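# Move handleless tagged battery from UPS to spill tray

## Task

The tagged battery has lost its handle. Take it out of the open UPS and place it in the spill tray, standing upright when it comes to rest. Two lifting hooks are on the bench and may be used.

## Robot and tools

ROBOT. Two seven-joint xArm arms, left_arm and right_arm. Each has a parallel two-finger gripper and a wrist camera. Calibrated base positions in the scene frame: left_arm (+0.021, +0.363, 0) m and right_arm (-0.014, -0.435, 0) m, each with a tiny yaw. A two-camera stand is fixed behind the arms.

FRAMES. Scene frame: origin at table-top height, midway between the nominal bases. +z is up, +x points out over the table, and left_arm is on +y. Image left and right do not match arm names. Each arm reports its hand position (m), quaternion (wxyz) and velocities in its own base frame. Fixed cameras and the table use the scene frame. Motion offsets are taken along the axes of that arm's current Hand target. On the gripper, the fingers point along +z and open and close along y. end_effector_position is the point between the closed pads, about 2 cm short of the fingertips. Closing pushes the tips about 10 mm further along +z, mostly while the pads are more than 40 mm apart.

execute_actions(actions, cameras). actions is a list of actions. Each action is a table of up to 15 rows, and each row is one control step of 1/30 s. A short table repeats its last row, so every action lasts 0.5 s. A row has 14 numbers, all in [-1, 1], always for both arms: dx, dy, dz, rx, ry, rz, opening for left_arm, then the same seven for right_arm. dx to rz are offsets from the Hand target as it stood when that action began. They are not counted from the previous row, and repeating an offset moves the hand again. The scale is 1.0 = 0.6 m for dx, dy, dz and 180 degrees for rotation. rx, ry, rz form one rotation vector. Opening is absolute: +1 is fully open (0.084 m) and -1 is closed. Six zeros for an arm re-command its Hand target. The opening number is always a command, so resend the current value to keep it.

move(target, speed, blend, opening_speed, blocking, cameras). target is one 14-number row, laid out as above, or a list of up to 15 rows. Every row is an offset from the Hand targets at the start of the move, not from the previous row. The grippers travel in straight lines and take the shorter turn. All paths end together and last between 0.5 s and 10 s. They do not avoid obstacles or the other arm. speed is the top path speed in m/s, 0.002 to 1, default 0.25; turning is limited to twice that in rad/s. It can be one number or one per target. blend (m) rounds corners in a list; 0 means stop at each point. opening_speed is the finger rate per second on the -1..1 scale, at least 0.2. blocking=false returns after about 0.5 s while the move continues. The result adds a "move:" line. It gives the ending (done, off_target, moving, held, fault) and the limits that acted: paced means the pose was clipped, held means steps were withheld. An arm not named in the ending is done, i.e. within 3 mm and 2 degrees. Neither done nor off_target tells you about contact. Faster moves strike harder, and targets set past a contact press harder.

wait(seconds 0-10, cameras): lets the scene run with the last commands held. stop(cameras): brakes a running move. zoom_image(camera, region=[x0,y0,x1,y1]): enlarges part of the newest image, at most 504x504 px, with (0,0) at the top-left. clear_fault(arm): clears a reported torque fault on left_arm or right_arm. read_manual(section="licences"): licence texts only. finished_scene(scene): give the current scene number. It ends the scene for good, so call it only once the battery rests upright in the tray with nothing holding it.

CAMERAS. cam_head_left, cam_head_right, cam_high, cam_left_wrist, cam_right_wrist, each 896x504. Images come back when actions is empty or when cameras requests them; ["all"] gives every camera. An unknown name makes the call invalid. Calibration is approximate, with errors of a few mm and about 2 degrees. Wrist images can lag while the arm moves.

CONTROL. Each step, the controller clips the commanded pose to within 70 mm and 16 degrees of the measured hand. "Hand target" in a result is the last clipped command, and the next offsets count from it. The gripper often stops short of it. Waiting will not close that gap, but a new command, even all zeros, asks again; if it still falls short, send the remaining distance. To end a push, command the target back past the gripper. Large wrist turns can swing the elbow. A clearance check holds back commands that bring the arms too close, but it is not a guarantee.

RESULTS. Per arm: end_effector_position, end_effector_quat_wxyz, velocities, Joint positions (the last entry is the opening in m), Joint velocities ("within noise" means at rest), Joint torques (these include gravity, offsets and noise), grip_measured (on the same scale as opening), Tool commands, Motor temperatures, and step readings of position.

GRIPPING. To hold something, command an opening clearly below grip_measured; a lower command squeezes harder, up to about 24 N per pad. Fast closes can hit harder.

AVOID. Dropping the battery, releasing it while it moves, and tipping it over. Slamming into the UPS, tray or table. Any press between the arms, including closing one gripper on the other arm's fingers. Letting anything fall off the table. Contact torque at a joint's limit triggers a TORQUE FAULT: the arm backs off and stops until clear_fault. Load limits (N m): waist 40.8, shoulder 41, upper arm roll 26.1, elbow 26.1, forearm roll 26.1, wrist pitch 14, wrist roll 14.7. A held load counts toward these. A motor held at its torque limit for 1 s, or overloaded for a long time, faults the same way. Heat builds from held loads, stretched reach and unreachable targets: MOTOR HOT appears at 65 °C, and at 80 °C the arm brakes for 30-60 s. Objects may occasionally be nudged by outside pushes.

Each tool is called in YAML: its name, and indented under it one key for each argument.

## Session

execute_actions:
  actions: []

Scene clock: 0.00 s.
left_arm: end_effector_position=(+0.4918, -0.6156, +0.1414) grip_measured=+1.00 end_effector_quat_wxyz=(+0.054, +0.793, +0.072, +0.603) | right_arm: end_effector_position=(+0.5568, -0.1200, +0.3304) grip_measured=+1.00 end_effector_quat_wxyz=(-0.237, +0.927, +0.189, +0.223)
Joint positions: left_arm=[-1.308 1.069 0.336 2.026 1.314 0.909 -2.256 0.084] | right_arm=[-0.326 0.211 -0.159 1.531 0.717 1.337 -1.06 0.084]
Joint velocities: within noise
Joint torques (N m): no reading
Motor temperatures (°C): left_arm=[28 33 34 36 32 30 33] | right_arm=[32 32 35 32 32 39 33]
Hand target: left_arm +0.4918, -0.6156, +0.1414; +0.054, +0.793, +0.072, +0.603 | right_arm +0.5568, -0.1200, +0.3304; -0.237, +0.927, +0.189, +0.223
Tool commands: left_gripper/opening=+1.0 right_gripper/opening=+1.0

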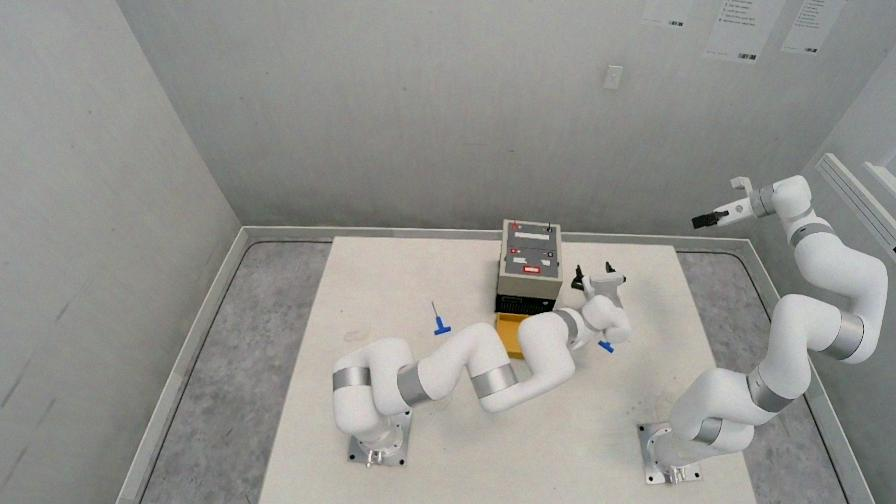

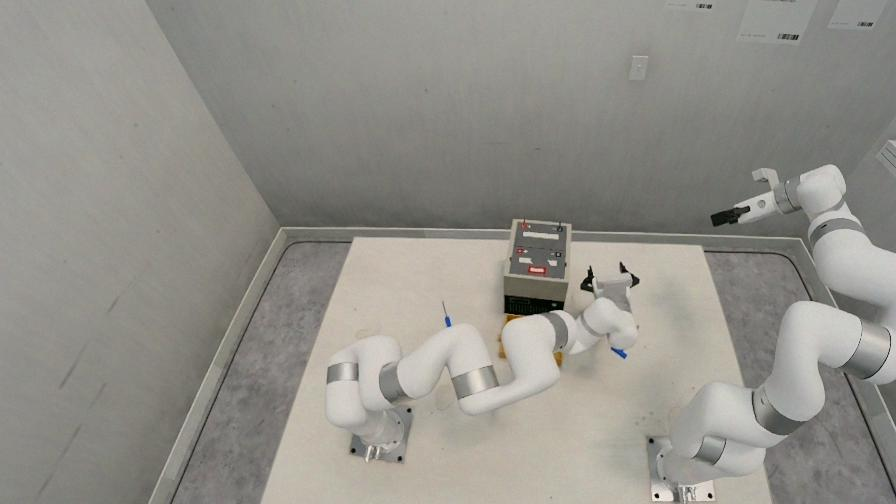

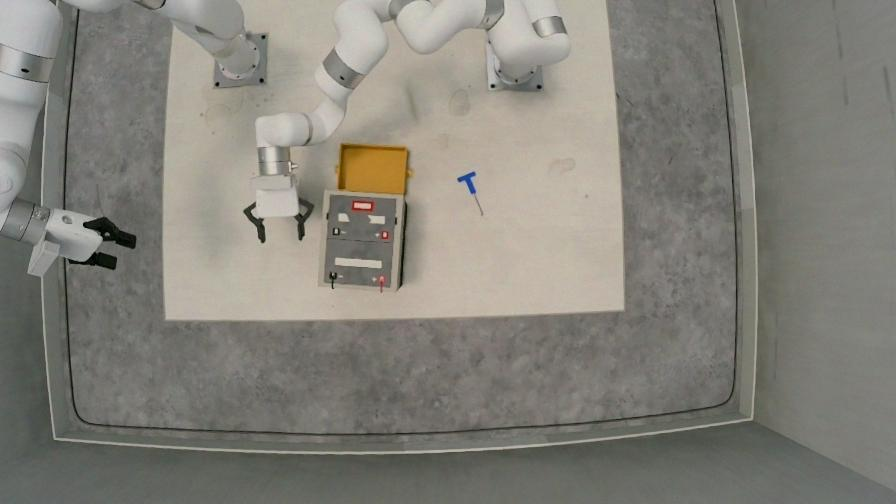

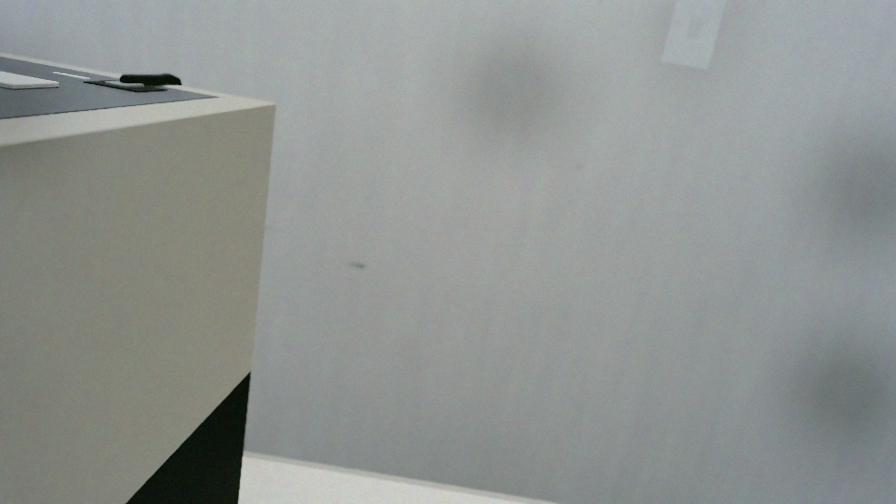

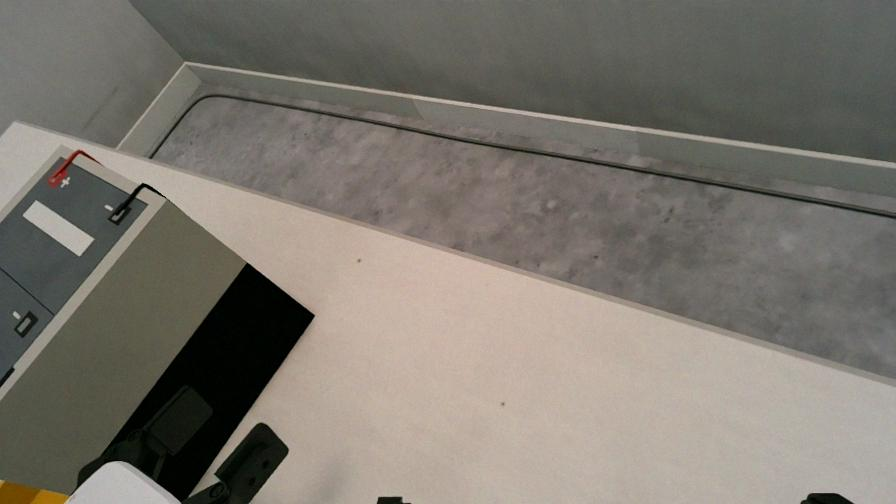

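zoom_image:
  camera: "cam_high"
  region: [300, 130, 500, 300]

zoom_image:
  camera: "cam_head_left"
  region: [420, 200, 660, 370]

Scaled by 2.520 from the camera's 896x504 image, which has a finer 1280x720 frame.

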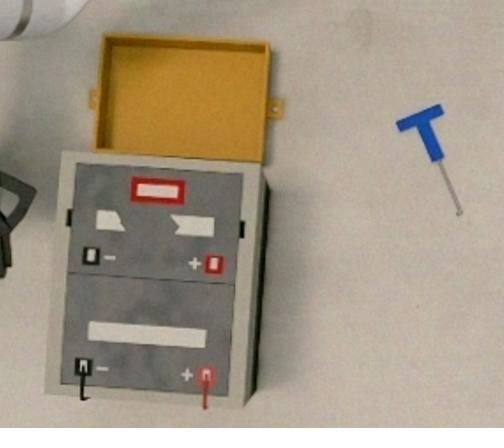

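Scaled by 2.100 from the camera's 896x504 image, which has a finer 1280x720 frame.

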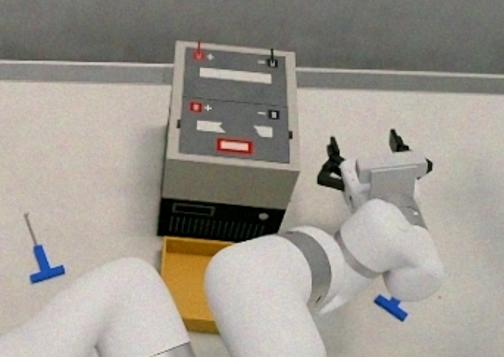

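move:
  target:
    - [0.33,0.06,-0.353,0,0,0,1,0,0,0,0,0,0,1]
    - [0.593,-0.27,-0.308,0.037,-0.413,0.049,1,-0.072,-0.404,-0.055,-0.154,-0.145,0.123,1]
  blend: [0.05,0]
  cameras: ["all"]

Scene clock: 5.80 s.
left_arm: end_effector_position=(+0.3984, -0.3924, +0.4994) grip_measured=+1.00 end_effector_quat_wxyz=(+0.052, +0.997, +0.000, +0.053) | right_arm: end_effector_position=(+0.4000, +0.0502, +0.4209) grip_measured=+1.00 end_effector_quat_wxyz=(-0.001, +1.000, +0.000, +0.000)
Joint positions: left_arm=[-0.826 0.566 0.155 2.707 -0.103 1.997 -0.751 0.084] | right_arm=[-0.089 -0.206 0.178 1.458 0.039 1.66 0.089 0.084]
Joint torques (N m): left_arm=[4.67 -34.86 -1.7 16.36 2.54 -0.43 -1.89] | right_arm=[3.81 -7.52 1.93 12.53 -2.02 -0.92 1.08]
Hand target: left_arm +0.3990, -0.3929, +0.5002; +0.000, +1.000, +0.000, +0.000 | right_arm +0.4000, +0.0502, +0.4209; -0.001, +1.000, +0.000, +0.000
Off the commanded pose: left_arm 0.001 m, 8 deg | right_arm 0.000 m, 0 deg.
elbow stopped short (left arm): the move would have taken joint 4 (elbow) straighter than the controller allows.
move: off_target (left_arm)
camera_calibration:
cam_left_wrist: T_world_to_cam=[[-0.00875569, -0.991217, 0.131957, -0.418815], [-0.995389, -0.00396649, -0.0958414, 0.507488], [0.095523, -0.132188, -0.986611, 0.534876], [0, 0, 0, 1]] pos_world=[0.450388, -0.342419, 0.631619]
cam_right_wrist: T_world_to_cam=[[-0.0188629, -0.999821, -0.00128205, 0.0912957], [-0.9997, 0.0188406, 0.01564, 0.454127], [-0.0156131, 0.00157669, -0.999877, 0.559136], [0, 0, 0, 1]] pos_world=[0.464442, 0.0818418, 0.552082]

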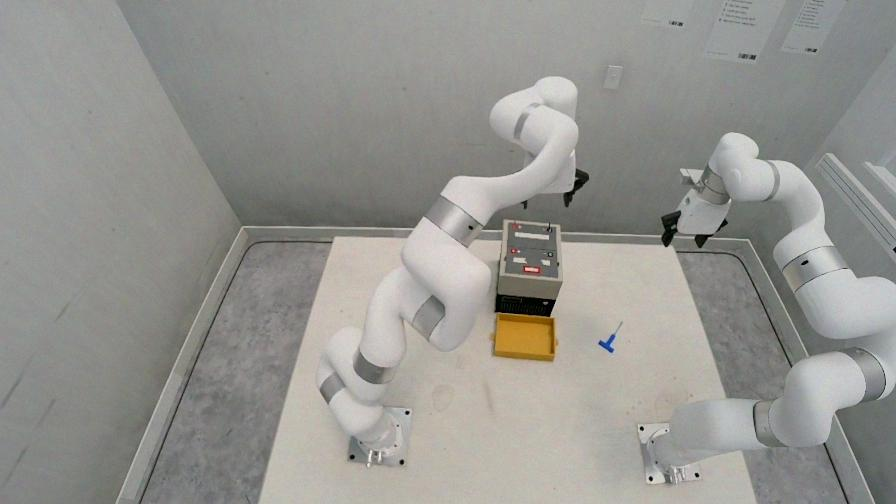

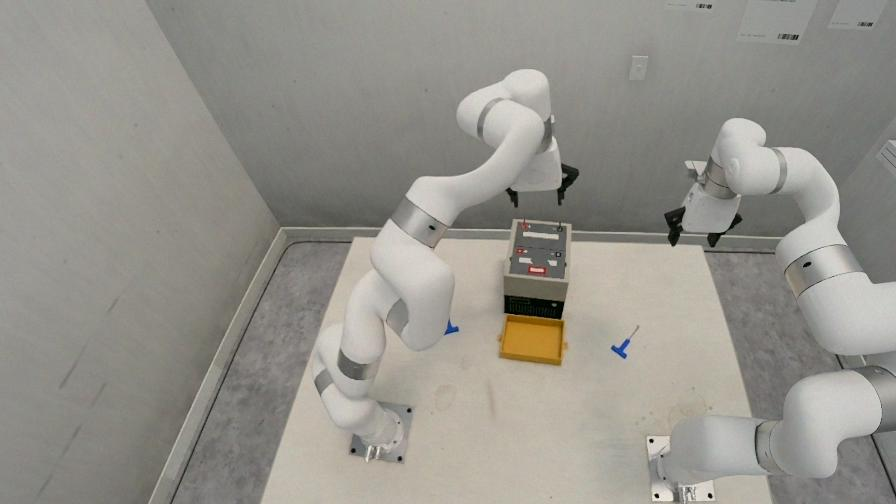

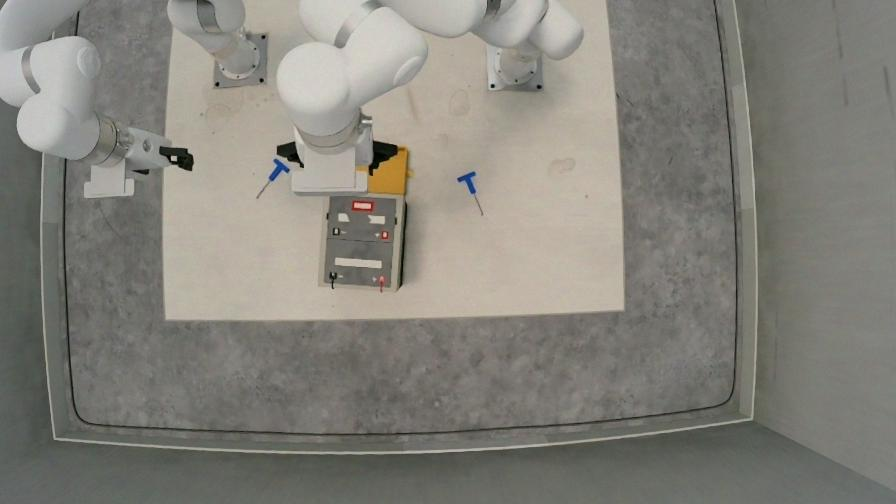

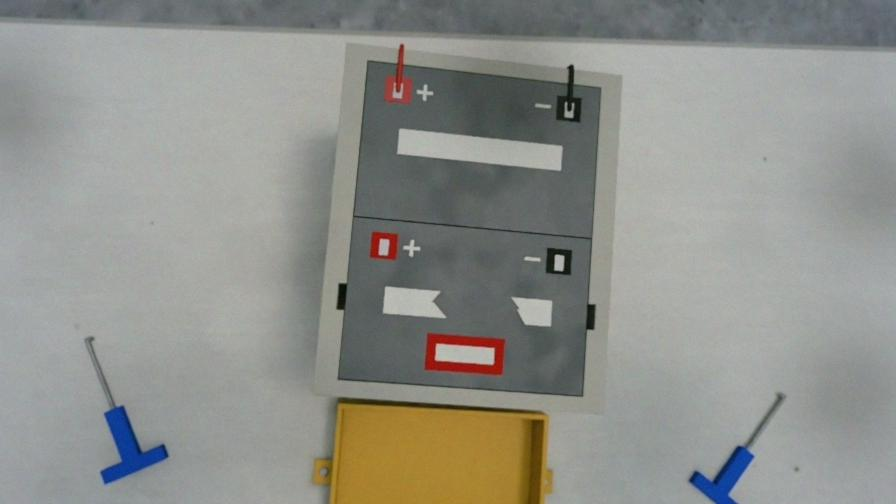

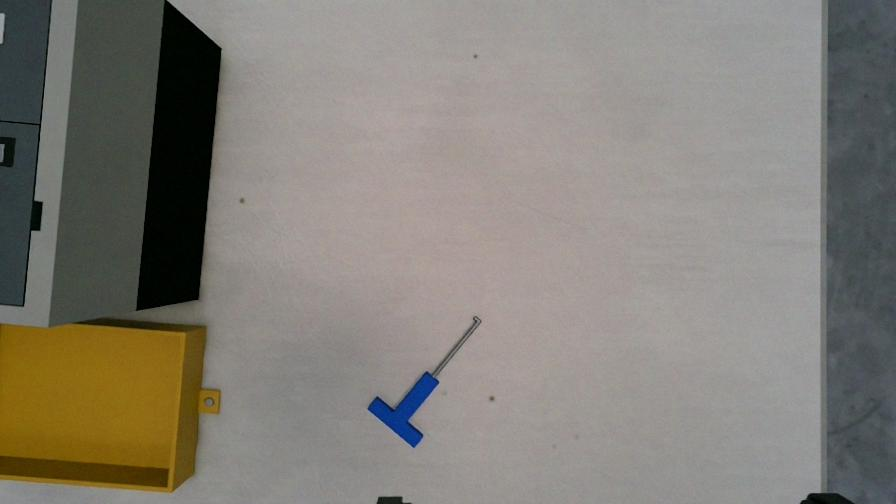

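zoom_image:
  camera: "cam_left_wrist"
  region: [310, 220, 630, 400]

zoom_image:
  camera: "cam_left_wrist"
  region: [40, 320, 200, 500]

zoom_image:
  camera: "cam_right_wrist"
  region: [350, 300, 500, 460]

Scaled by 1.575 from the camera's 896x504 image, which has a finer 1280x720 frame.

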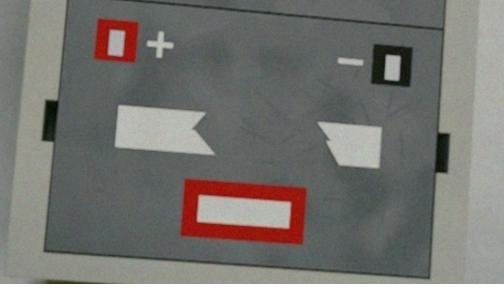

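Scaled by 2.800 from the camera's 896x504 image, which has a finer 1280x720 frame.

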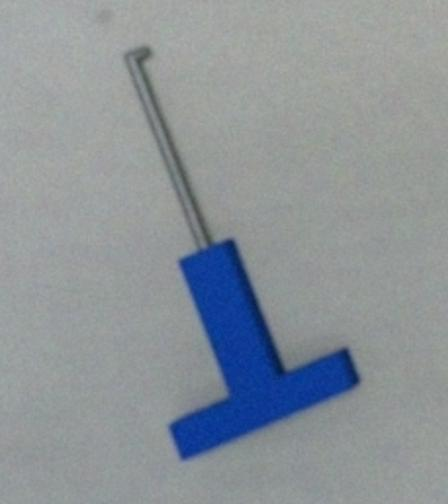

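Scaled by 3.150 from the camera's 896x504 image, which has a finer 1280x720 frame.

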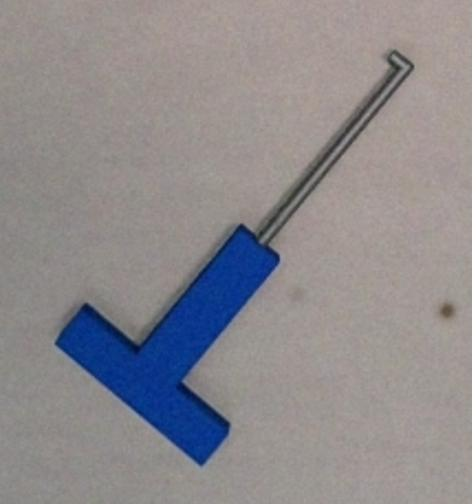

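move:
  target: [-0.017,-0.067,0.333,0,0,0,1,0,0,0,0,0,0,1]
  cameras: ["cam_left_wrist"]

zoom_image:
  camera: "cam_left_wrist"
  region: [300, 100, 600, 400]

Scene clock: 8.53 s.
left_arm: end_effector_position=(+0.3887, -0.3527, +0.3004) grip_measured=+1.00 end_effector_quat_wxyz=(+0.000, +1.000, +0.000, +0.000) | right_arm: end_effector_position=(+0.4000, +0.0502, +0.4209) grip_measured=+1.00 end_effector_quat_wxyz=(-0.001, +1.000, +0.000, +0.000)
Joint positions: left_arm=[-0.896 0.16 0.175 1.516 -0.028 1.359 -0.717 0.084] | right_arm=[-0.089 -0.206 0.178 1.458 0.039 1.66 0.089 0.084]
Joint torques (N m): left_arm=[-4.35 -30.92 3.32 15.94 2.34 -3.53 -0.91] | right_arm=[3.78 -7.43 1.92 12.29 -1.86 -0.92 1.2]
Hand target: left_arm +0.3887, -0.3527, +0.3004; +0.000, +1.000, +0.000, +0.000 | right_arm +0.4000, +0.0502, +0.4209; -0.001, +1.000, +0.000, +0.000
Off the commanded pose: left_arm 0.000 m, 0 deg | right_arm 0.000 m, 0 deg.
move: done
camera_calibration:
cam_left_wrist: T_world_to_cam=[[-0.0000910555, -0.999573, 0.0292314, -0.328738], [-0.999957, 0.000360802, 0.00922283, 0.45061], [-0.00922944, -0.0292294, -0.99953, 0.425559], [0, 0, 0, 1]] pos_world=[0.454489, -0.316321, 0.430813]
Images, in order (width x height): cam_left_wrist 896x504.

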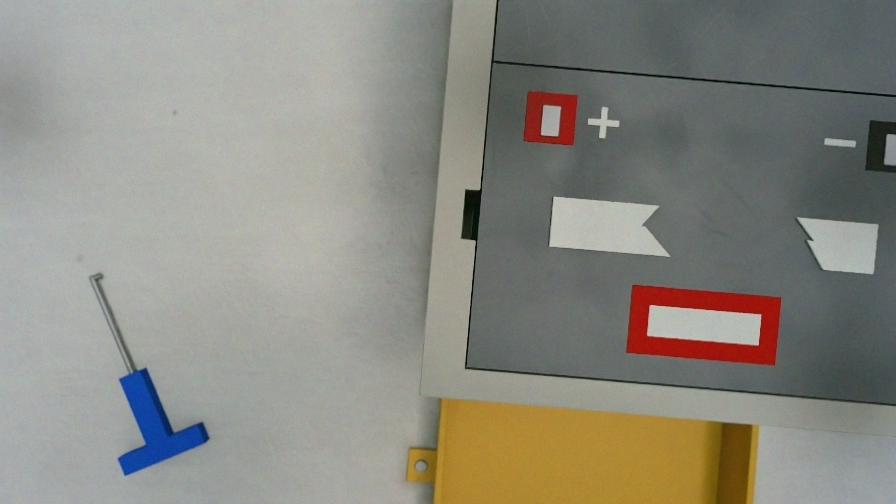

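Scaled by 1.680 from the camera's 896x504 image, which has a finer 1280x720 frame.

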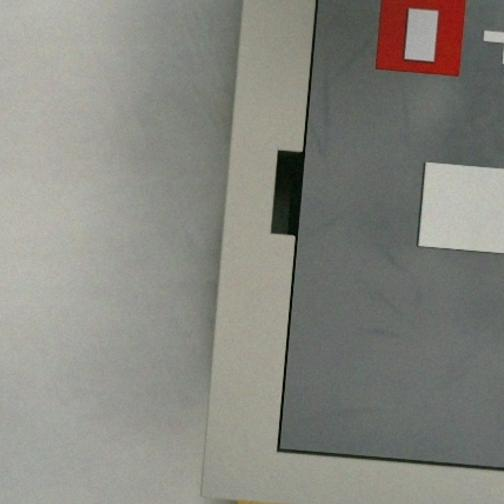

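move:
  target: [0,0,0,0,0,0,1,-0.2,0.417,-0.1,0,0,0,1]
  speed: 0.5

move:
  target: [-0.14,0.537,0,0,0,-0.78,1,0,0,0,0,0,0,1]
  speed: 0.5
  cameras: ["cam_left_wrist","cam_high"]

Scene clock: 12.40 s.
left_arm: end_effector_position=(+0.3887, -0.3527, +0.3004) grip_measured=+1.00 end_effector_quat_wxyz=(+0.000, +1.000, +0.000, +0.000) | right_arm: end_effector_position=(+0.2801, -0.2002, +0.4802) grip_measured=+1.00 end_effector_quat_wxyz=(-0.001, +1.000, +0.000, +0.000)
Joint positions: left_arm=[-0.896 0.16 0.175 1.516 -0.028 1.359 -0.718 0.084] | right_arm=[-0.291 -0.321 -0.238 1.544 -0.075 1.857 -0.539 0.084]
Joint torques (N m): left_arm=[-4.2 -29.57 3.39 15.89 2.37 -0.61 -1.85] | right_arm=[-3.85 -2.46 -0.98 11.39 2.75 -1.09 -1.28]
Hand target: left_arm +0.3887, -0.3527, +0.3004; +0.000, +1.000, +0.000, +0.000 | right_arm +0.2801, -0.2002, +0.4802; -0.001, +1.000, +0.000, +0.000
Off the commanded pose: left_arm 0.000 m, 0 deg | right_arm 0.000 m, 0 deg.
move: done

Scene clock: 15.67 s.
left_arm: end_effector_position=(+0.3046, -0.6741, +0.2999) grip_measured=+1.00 end_effector_quat_wxyz=(+0.097, +0.335, +0.932, -0.100) | right_arm: end_effector_position=(+0.2801, -0.2002, +0.4802) grip_measured=+1.00 end_effector_quat_wxyz=(-0.001, +1.000, +0.000, +0.000)
Joint positions: left_arm=[-1.205 0.979 0.248 2.707 -0.221 1.459 -3.551 0.084] | right_arm=[-0.291 -0.321 -0.238 1.544 -0.075 1.857 -0.539 0.084]
Joint torques (N m): left_arm=[4.44 -45.09 -0.93 20 2.26 -4.07 -2.08] | right_arm=[-3.51 -2.59 -0.44 11.37 2.64 -1.1 -1.19]
Hand target: left_arm +0.3050, -0.6749, +0.3004; +0.000, +0.338, +0.941, -0.001 | right_arm +0.2801, -0.2002, +0.4802; -0.001, +1.000, +0.000, +0.000
Off the commanded pose: left_arm 0.001 m, 16 deg; orientation clipped | right_arm 0.000 m, 0 deg.
elbow stopped short (left arm): the move would have taken joint 4 (elbow) straighter than the controller allows.
move: off_target (left_arm); limits=paced
camera_calibration:
cam_left_wrist: T_world_to_cam=[[0.640872, 0.761994, -0.0929995, 0.378888], [0.754715, -0.60329, 0.257771, -0.649296], [0.140314, -0.235386, -0.96172, 0.218947], [0, 0, 0, 1]] pos_world=[0.216494, -0.628886, 0.413172]
Images, in order (width x height): cam_high 896x504, cam_left_wrist 896x504.

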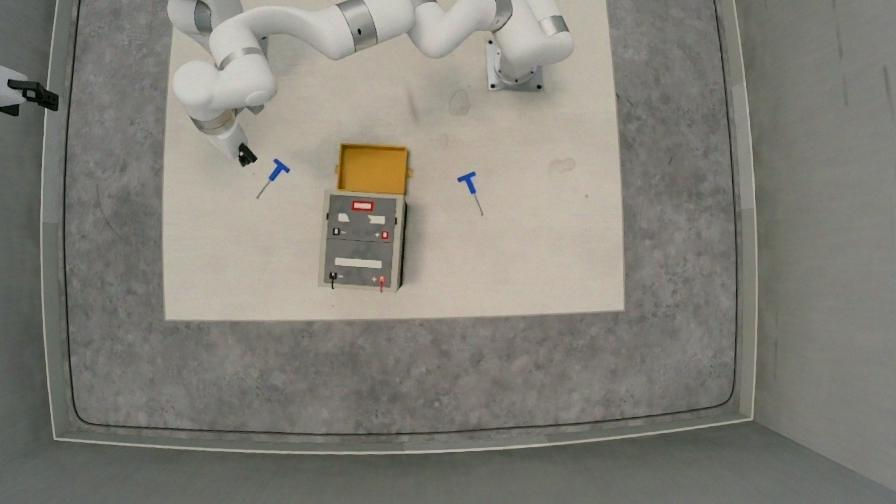

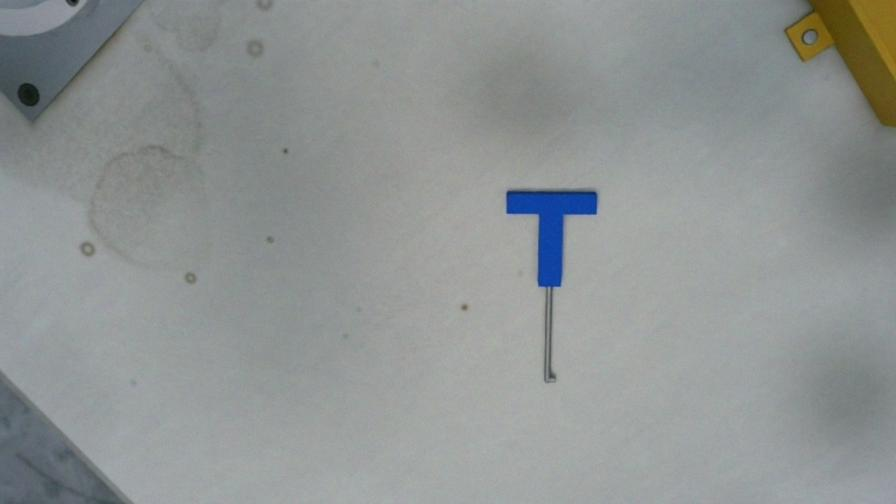

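move:
  target: [-0.004,0.003,0.333,-0.002,-0.11,-0.0065,1,0,0,0,0,0,0,1]
  cameras: ["cam_left_wrist"]

Scene clock: 17.87 s.
left_arm: end_effector_position=(+0.3081, -0.6754, +0.1006) grip_measured=+1.00 end_effector_quat_wxyz=(+0.163, +0.324, +0.930, -0.056) | right_arm: end_effector_position=(+0.2801, -0.2002, +0.4802) grip_measured=+1.00 end_effector_quat_wxyz=(-0.001, +1.000, +0.000, +0.000)
Joint positions: left_arm=[-1.401 0.902 0.342 1.934 -0.122 0.765 -3.62 0.084] | right_arm=[-0.291 -0.321 -0.238 1.544 -0.075 1.857 -0.539 0.084]
Joint torques (N m): left_arm=[-4.37 -34.89 7.86 15.29 2.36 -4.07 -1.92] | right_arm=[-3.82 -2.69 -0.57 11.16 2.87 -1.06 -1.05]
Hand target: left_arm +0.3081, -0.6753, +0.1006; +0.163, +0.324, +0.930, -0.056 | right_arm +0.2801, -0.2002, +0.4802; -0.001, +1.000, +0.000, +0.000
Off the commanded pose: left_arm 0.000 m, 0 deg | right_arm 0.000 m, 0 deg.
move: done
camera_calibration:
cam_left_wrist: T_world_to_cam=[[0.612721, 0.789734, 0.0298666, 0.374152], [0.734071, -0.582721, 0.348678, -0.590239], [0.292767, -0.191718, -0.936767, 0.00662845], [0, 0, 0, 1]] pos_world=[0.202086, -0.638154, 0.200838]
Images, in order (width x height): cam_left_wrist 896x504.

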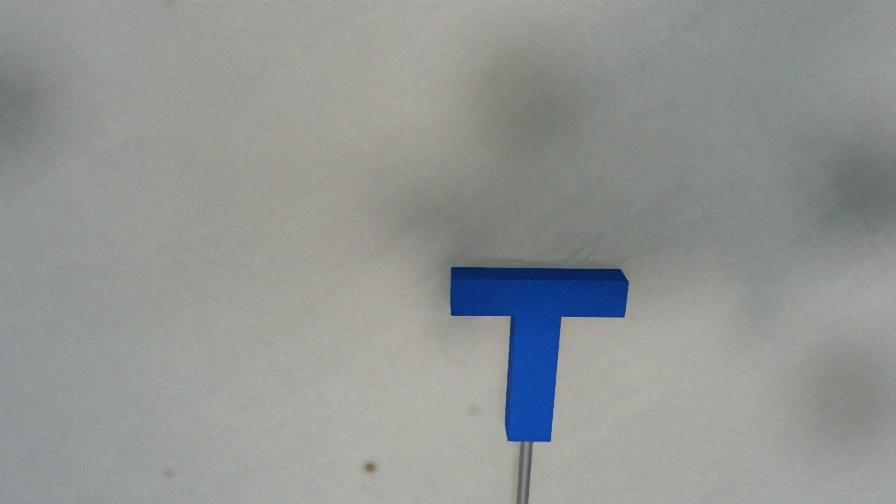

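move:
  target:
    - [0.0465,-0.007,0.119,0,0,0,1,0,0,0,0,0,0,1]
    - [0.0465,-0.007,0.119,0,0,0,-0.8,0,0,0,0,0,0,1]
  opening_speed: 2
  cameras: ["cam_left_wrist"]

Scene clock: 20.17 s.
left_arm: end_effector_position=(+0.3042, -0.6779, +0.0250) grip_measured=-0.69 end_effector_quat_wxyz=(+0.164, +0.324, +0.930, -0.057) | right_arm: end_effector_position=(+0.2801, -0.2002, +0.4802) grip_measured=+1.00 end_effector_quat_wxyz=(-0.001, +1.000, +0.000, +0.000)
Joint positions: left_arm=[-1.396 1.025 0.323 1.928 -0.137 0.637 -3.639 0.014] | right_arm=[-0.291 -0.321 -0.238 1.544 -0.075 1.857 -0.539 0.084]
Joint torques (N m): left_arm=[4.74 -2.28 -5.13 -7.43 0.75 7.64 -1.31] | right_arm=[-3.33 -2.58 -0.14 11.07 2.78 -1.24 -0.9]
Hand target: left_arm +0.3040, -0.6773, +0.0239; +0.163, +0.324, +0.930, -0.056 | right_arm +0.2801, -0.2002, +0.4802; -0.001, +1.000, +0.000, +0.000
Off the commanded pose: left_arm 0.001 m, 0 deg | right_arm 0.000 m, 0 deg.
move: done
camera_calibration:
cam_left_wrist: T_world_to_cam=[[0.612878, 0.789657, 0.0286743, 0.380689], [0.733736, -0.582195, 0.350257, -0.562081], [0.293277, -0.193626, -0.936214, -0.065062], [0, 0, 0, 1]] pos_world=[0.198184, -0.640452, 0.125045]
Images, in order (width x height): cam_left_wrist 896x504.

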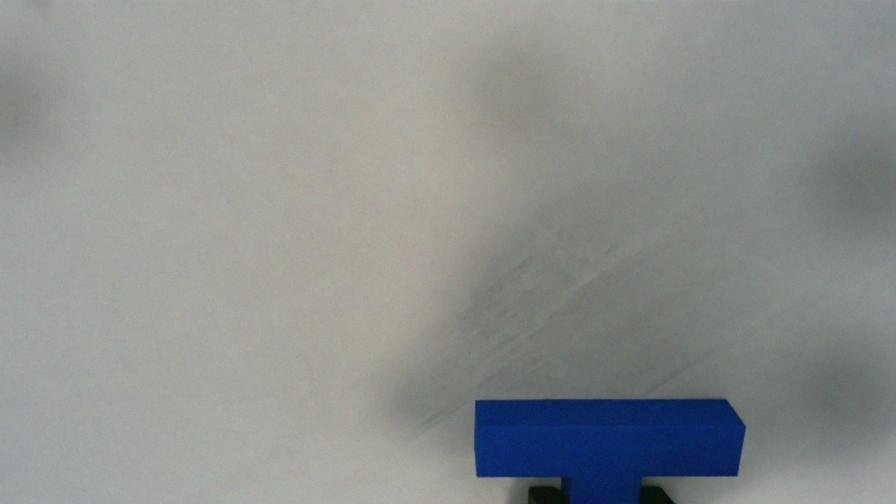

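move:
  target:
    - [-0.037,0.086,-0.388,0,0,0,-0.8,0,0,0,0,0,0,1]
    - [0.108,0.337,-0.635,0,0,0,-0.8,0,0,0,0,0,0,1]
    - [0.3655,0.729,-0.835,-0.175,0.101,0.374,-0.8,0,0,0,0,0,0,1]
    - [0.563,0.994,-0.907,-0.350,0.202,0.748,-0.8,0,0,0,0,0,0,1]
  blend: [0.04,0.04,0.04,0]
  speed: 0.5
  cameras: ["all"]

Scene clock: 30.70 s.
left_arm: end_effector_position=(+0.2792, +0.1017, +0.4221) grip_measured=-0.69 end_effector_quat_wxyz=(+0.000, +0.819, +0.000, +0.574) | right_arm: end_effector_position=(+0.2801, -0.2002, +0.4802) grip_measured=+1.00 end_effector_quat_wxyz=(-0.001, +1.000, +0.000, +0.000)
Joint positions: left_arm=[-0.755 -2.062 0.525 0.282 1.206 1.197 -0.446 0.014] | right_arm=[-0.291 -0.321 -0.238 1.544 -0.075 1.857 -0.539 0.084]
Joint torques (N m): left_arm=[4.15 -2.48 -4.43 5.84 -1.99 -4.26 1.95] | right_arm=[-3.94 -2.32 0.86 10.93 2.67 -1.36 -0.28]
Hand target: left_arm +0.2792, +0.1017, +0.4221; +0.000, +0.819, +0.000, +0.574 | right_arm +0.2801, -0.2002, +0.4802; -0.001, +1.000, +0.000, +0.000
Off the commanded pose: left_arm 0.000 m, 0 deg | right_arm 0.000 m, 0 deg.
joint sent to its limit (left arm) — joint 2 (shoulder), lower limit. The joint targets still meet the commanded pose.
move: done; limits=paced
camera_calibration:
cam_left_wrist: T_world_to_cam=[[-0.0281053, -0.999555, 0.0100049, 0.137766], [-0.349842, 0.000459903, -0.936809, 0.557648], [0.936387, -0.0298294, -0.349699, 0.0211523], [0, 0, 0, 1]] pos_world=[0.179154, 0.138079, 0.528428]
cam_right_wrist: T_world_to_cam=[[-0.0188629, -0.999821, -0.00128205, -0.161247], [-0.9997, 0.0188406, 0.01564, 0.337951], [-0.0156131, 0.00157669, -0.999877, 0.61705], [0, 0, 0, 1]] pos_world=[0.344442, -0.168558, 0.611482]

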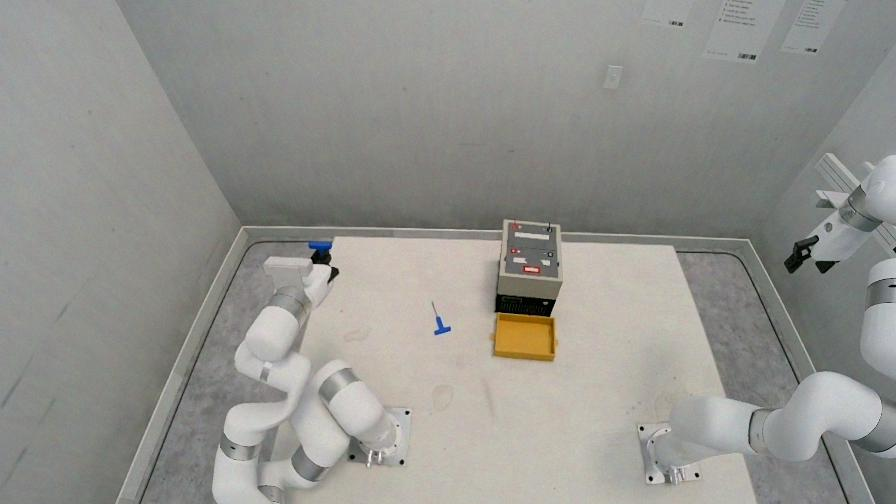

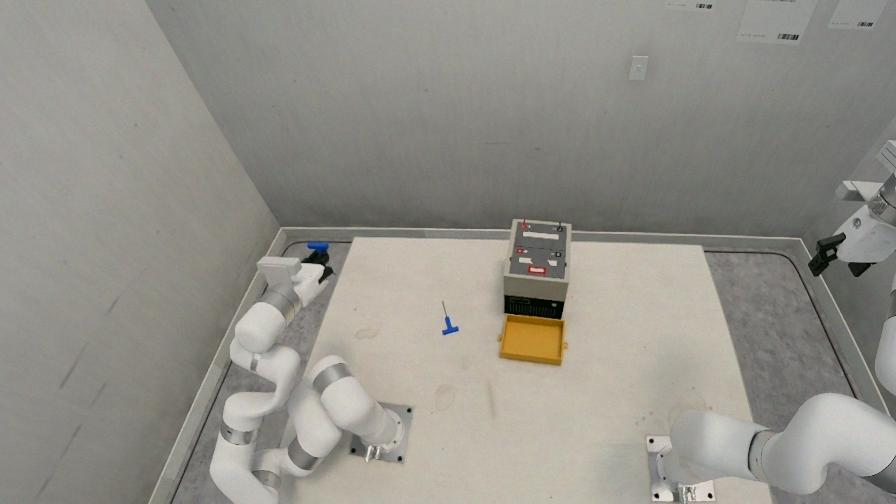

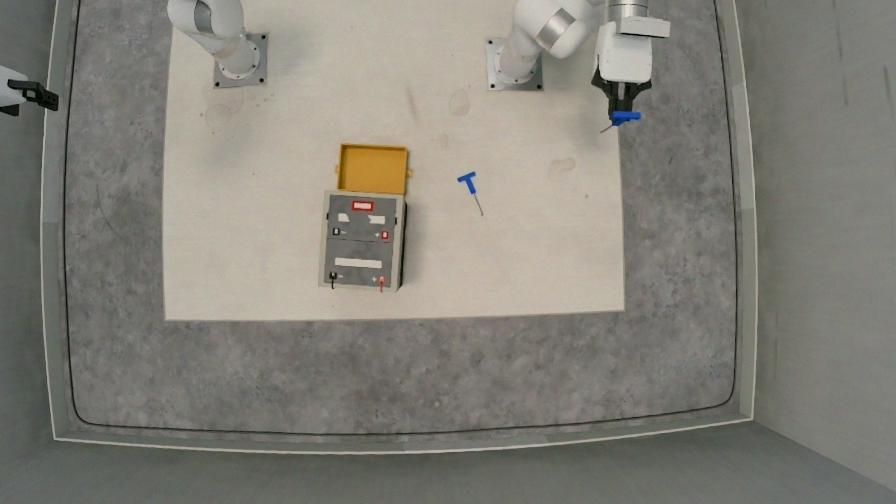

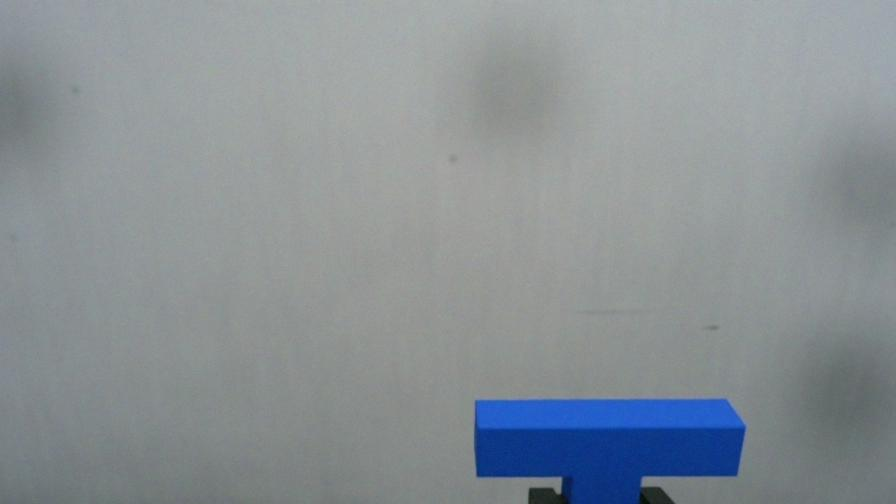

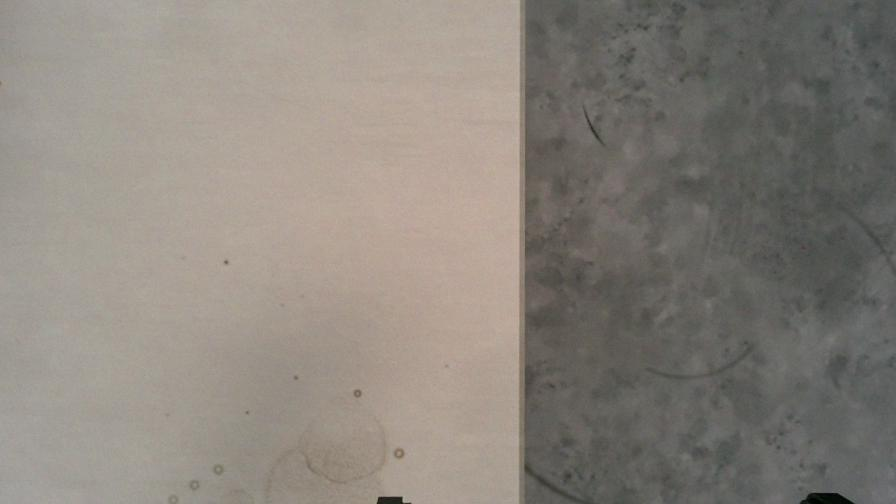

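move:
  target:
    - [0.538,0.083,0.017,0,0,0,-0.8,0,0,0,0,0,0,1]
    - [0.585,0.167,0,0,0,0,-0.8,0,0,0,0,0,0,1]
  blend: [0.04,0]

Scene clock: 33.77 s.
left_arm: end_effector_position=(+0.3990, +0.0017, +0.7521) grip_measured=-0.69 end_effector_quat_wxyz=(+0.000, +0.819, +0.000, +0.574) | right_arm: end_effector_position=(+0.2801, -0.2002, +0.4802) grip_measured=+1.00 end_effector_quat_wxyz=(-0.001, +1.000, +0.000, +0.000)
Joint positions: left_arm=[-1.187 -0.787 0.377 1.516 1.042 1.209 -0.572 0.014] | right_arm=[-0.291 -0.321 -0.238 1.544 -0.075 1.857 -0.539 0.084]
Joint torques (N m): left_arm=[-4.48 10.29 -4.32 14.7 -1.91 -0.51 2.06] | right_arm=[-3.8 -2.86 1.14 10.91 2.56 -1.54 -0.19]
Hand target: left_arm +0.3990, +0.0017, +0.7521; +0.000, +0.819, +0.000, +0.574 | right_arm +0.2801, -0.2002, +0.4802; -0.001, +1.000, +0.000, +0.000
Off the commanded pose: left_arm 0.000 m, 0 deg | right_arm 0.000 m, 0 deg.
move: done; blend cut to 0.0293 m at target 1

move:
  target: [0,0,0,0,0,0,-0.8,0.1,-0.917,0.167,0.152,-0.03,0.862,1]
  speed: 0.5
  cameras: ["cam_right_wrist","cam_high"]

Scene clock: 38.10 s.
left_arm: end_effector_position=(+0.3990, +0.0017, +0.7521) grip_measured=-0.69 end_effector_quat_wxyz=(+0.000, +0.819, +0.000, +0.574) | right_arm: end_effector_position=(+0.3399, +0.3502, +0.3813) grip_measured=+1.00 end_effector_quat_wxyz=(+0.171, -0.194, +0.965, +0.035)
Joint positions: left_arm=[-1.187 -0.787 0.377 1.516 1.042 1.209 -0.572 0.014] | right_arm=[-0.728 -0.817 1.056 1.263 0.742 1.359 3.007 0.084]
Joint torques (N m): left_arm=[-4.52 10.25 -4.26 14.73 -1.3 -1.27 1.85] | right_arm=[-3.61 18.45 -13.83 9.67 -1.96 -1.56 1.24]
Hand target: left_arm +0.3990, +0.0017, +0.7521; +0.000, +0.819, +0.000, +0.574 | right_arm +0.3399, +0.3502, +0.3813; +0.171, -0.194, +0.965, +0.035
Off the commanded pose: left_arm 0.000 m, 0 deg | right_arm 0.000 m, 0 deg.
move: done
camera_calibration:
cam_right_wrist: T_world_to_cam=[[-0.369623, 0.929147, 0.00799321, -0.169696], [0.868358, 0.342354, 0.358814, -0.490086], [0.330654, 0.139567, -0.933375, 0.326839], [0, 0, 0, 1]] pos_world=[0.254776, 0.27984, 0.482269]
Images, in order (width x height): cam_high 896x504, cam_right_wrist 896x504.

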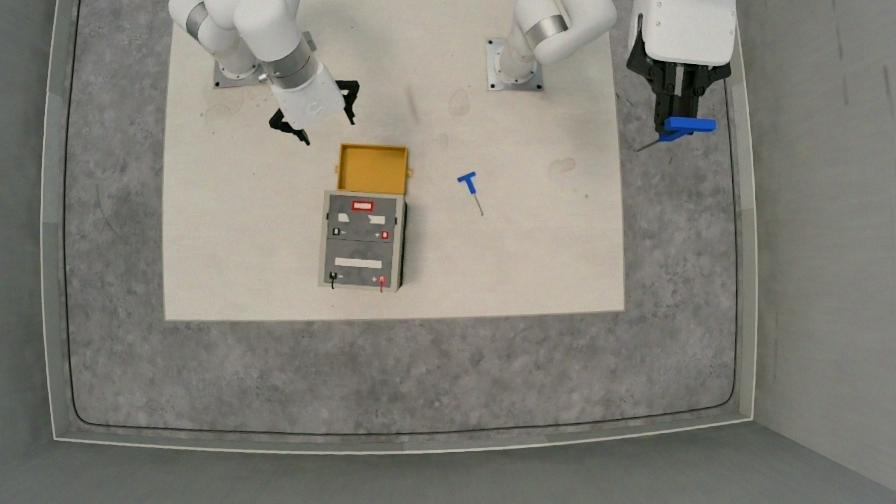

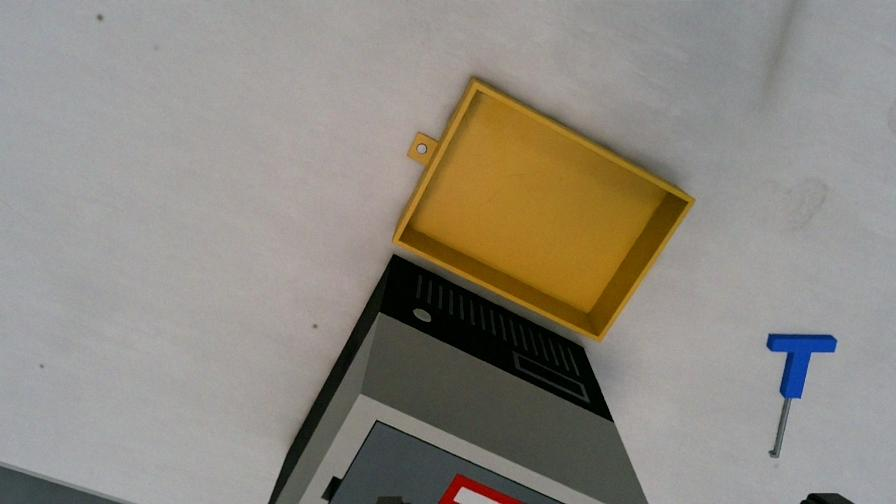

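move:
  target: [0,0,0,0,0,0,-0.8,-0.146,0.429,0.463,0,0,0,1]
  speed: 0.4
  cameras: ["cam_right_wrist"]

Scene clock: 40.33 s.
left_arm: end_effector_position=(+0.3990, +0.0017, +0.7521) grip_measured=-0.69 end_effector_quat_wxyz=(+0.000, +0.819, +0.000, +0.574) | right_arm: end_effector_position=(+0.4043, +0.6564, +0.1506) grip_measured=+1.00 end_effector_quat_wxyz=(+0.171, -0.194, +0.965, +0.035)
Joint positions: left_arm=[-1.187 -0.787 0.377 1.516 1.042 1.209 -0.572 0.014] | right_arm=[-1.687 -1.281 1.934 2.414 0.974 1.234 3.552 0.084]
Joint torques (N m): left_arm=[-4.38 9.91 -4.17 14.76 -0.94 -1.48 1.92] | right_arm=[-4.02 34.4 -10.82 6.58 -2.36 -1.63 1.12]
Hand target: left_arm +0.3990, +0.0017, +0.7521; +0.000, +0.819, +0.000, +0.574 | right_arm +0.4043, +0.6564, +0.1506; +0.171, -0.194, +0.965, +0.035
Off the commanded pose: left_arm 0.000 m, 0 deg | right_arm 0.000 m, 0 deg.
move: done
camera_calibration:
cam_right_wrist: T_world_to_cam=[[-0.369653, 0.929135, 0.00808056, -0.428558], [0.868348, 0.342348, 0.358846, -0.56806], [0.33065, 0.139665, -0.933362, 0.0474204], [0, 0, 0, 1]] pos_world=[0.319176, 0.58604, 0.251569]
Images, in order (width x height): cam_right_wrist 896x504.

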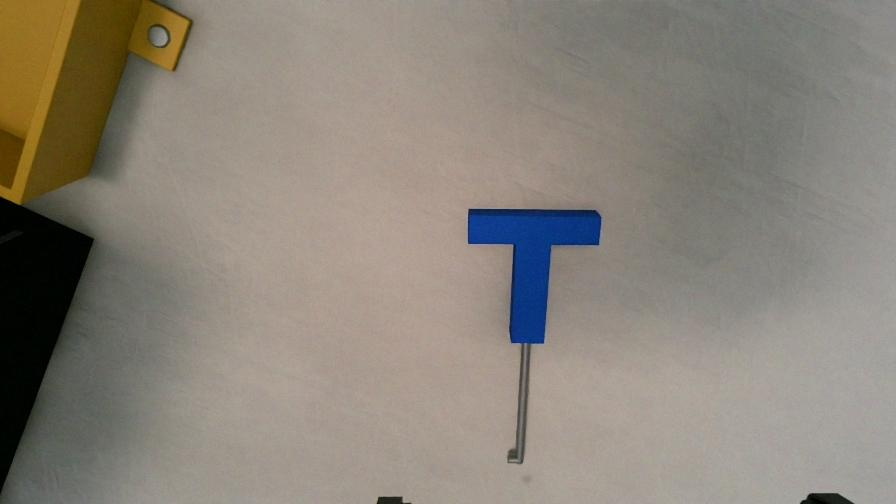

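move:
  target:
    - [0,0,0,0,0,0,-0.8,0.075,0.004,0.194,0,0,0,1]
    - [0,0,0,0,0,0,-0.8,0.075,0.004,0.194,0,0,0,-0.8]
  opening_speed: 2
  cameras: ["cam_right_wrist"]

Scene clock: 42.77 s.
left_arm: end_effector_position=(+0.3990, +0.0017, +0.7521) grip_measured=-0.69 end_effector_quat_wxyz=(+0.000, +0.819, +0.000, +0.574) | right_arm: end_effector_position=(+0.4012, +0.6578, +0.0258) grip_measured=-0.69 end_effector_quat_wxyz=(+0.171, -0.194, +0.965, +0.035)
Joint positions: left_arm=[-1.187 -0.787 0.377 1.516 1.042 1.209 -0.572 0.014] | right_arm=[-1.643 -1.442 1.997 2.312 1.046 1.026 3.536 0.014]
Joint torques (N m): left_arm=[-4.34 9.85 -4.1 14.74 -0.33 -1.76 1.92] | right_arm=[-2.89 34.41 -14.26 4.93 -1.81 -1.4 0.96]
Hand target: left_arm +0.3990, +0.0017, +0.7521; +0.000, +0.819, +0.000, +0.574 | right_arm +0.4012, +0.6578, +0.0258; +0.171, -0.194, +0.965, +0.035
Off the commanded pose: left_arm 0.000 m, 0 deg | right_arm 0.000 m, 0 deg.
move: done
camera_calibration:
cam_right_wrist: T_world_to_cam=[[-0.369704, 0.929115, 0.00796163, -0.429917], [0.868324, 0.34244, 0.358814, -0.521193], [0.330653, 0.139568, -0.933375, -0.0682095], [0, 0, 0, 1]] pos_world=[0.316176, 0.58744, 0.126769]
Images, in order (width x height): cam_right_wrist 896x504.

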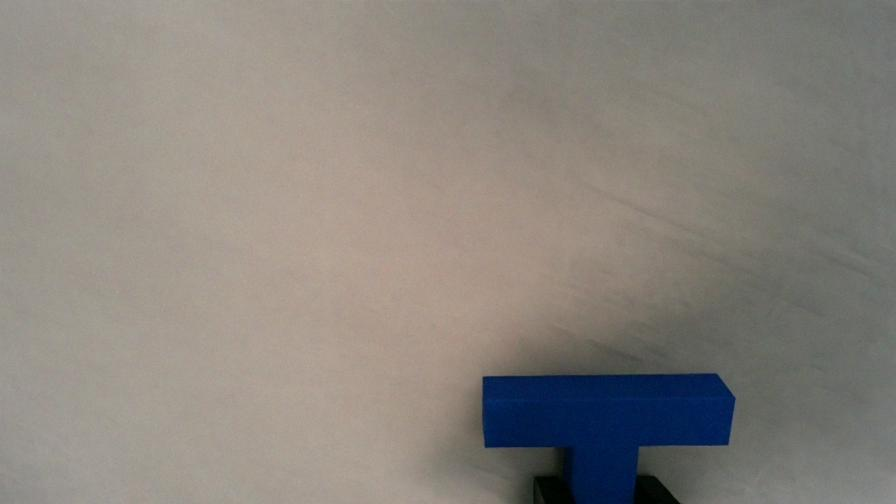

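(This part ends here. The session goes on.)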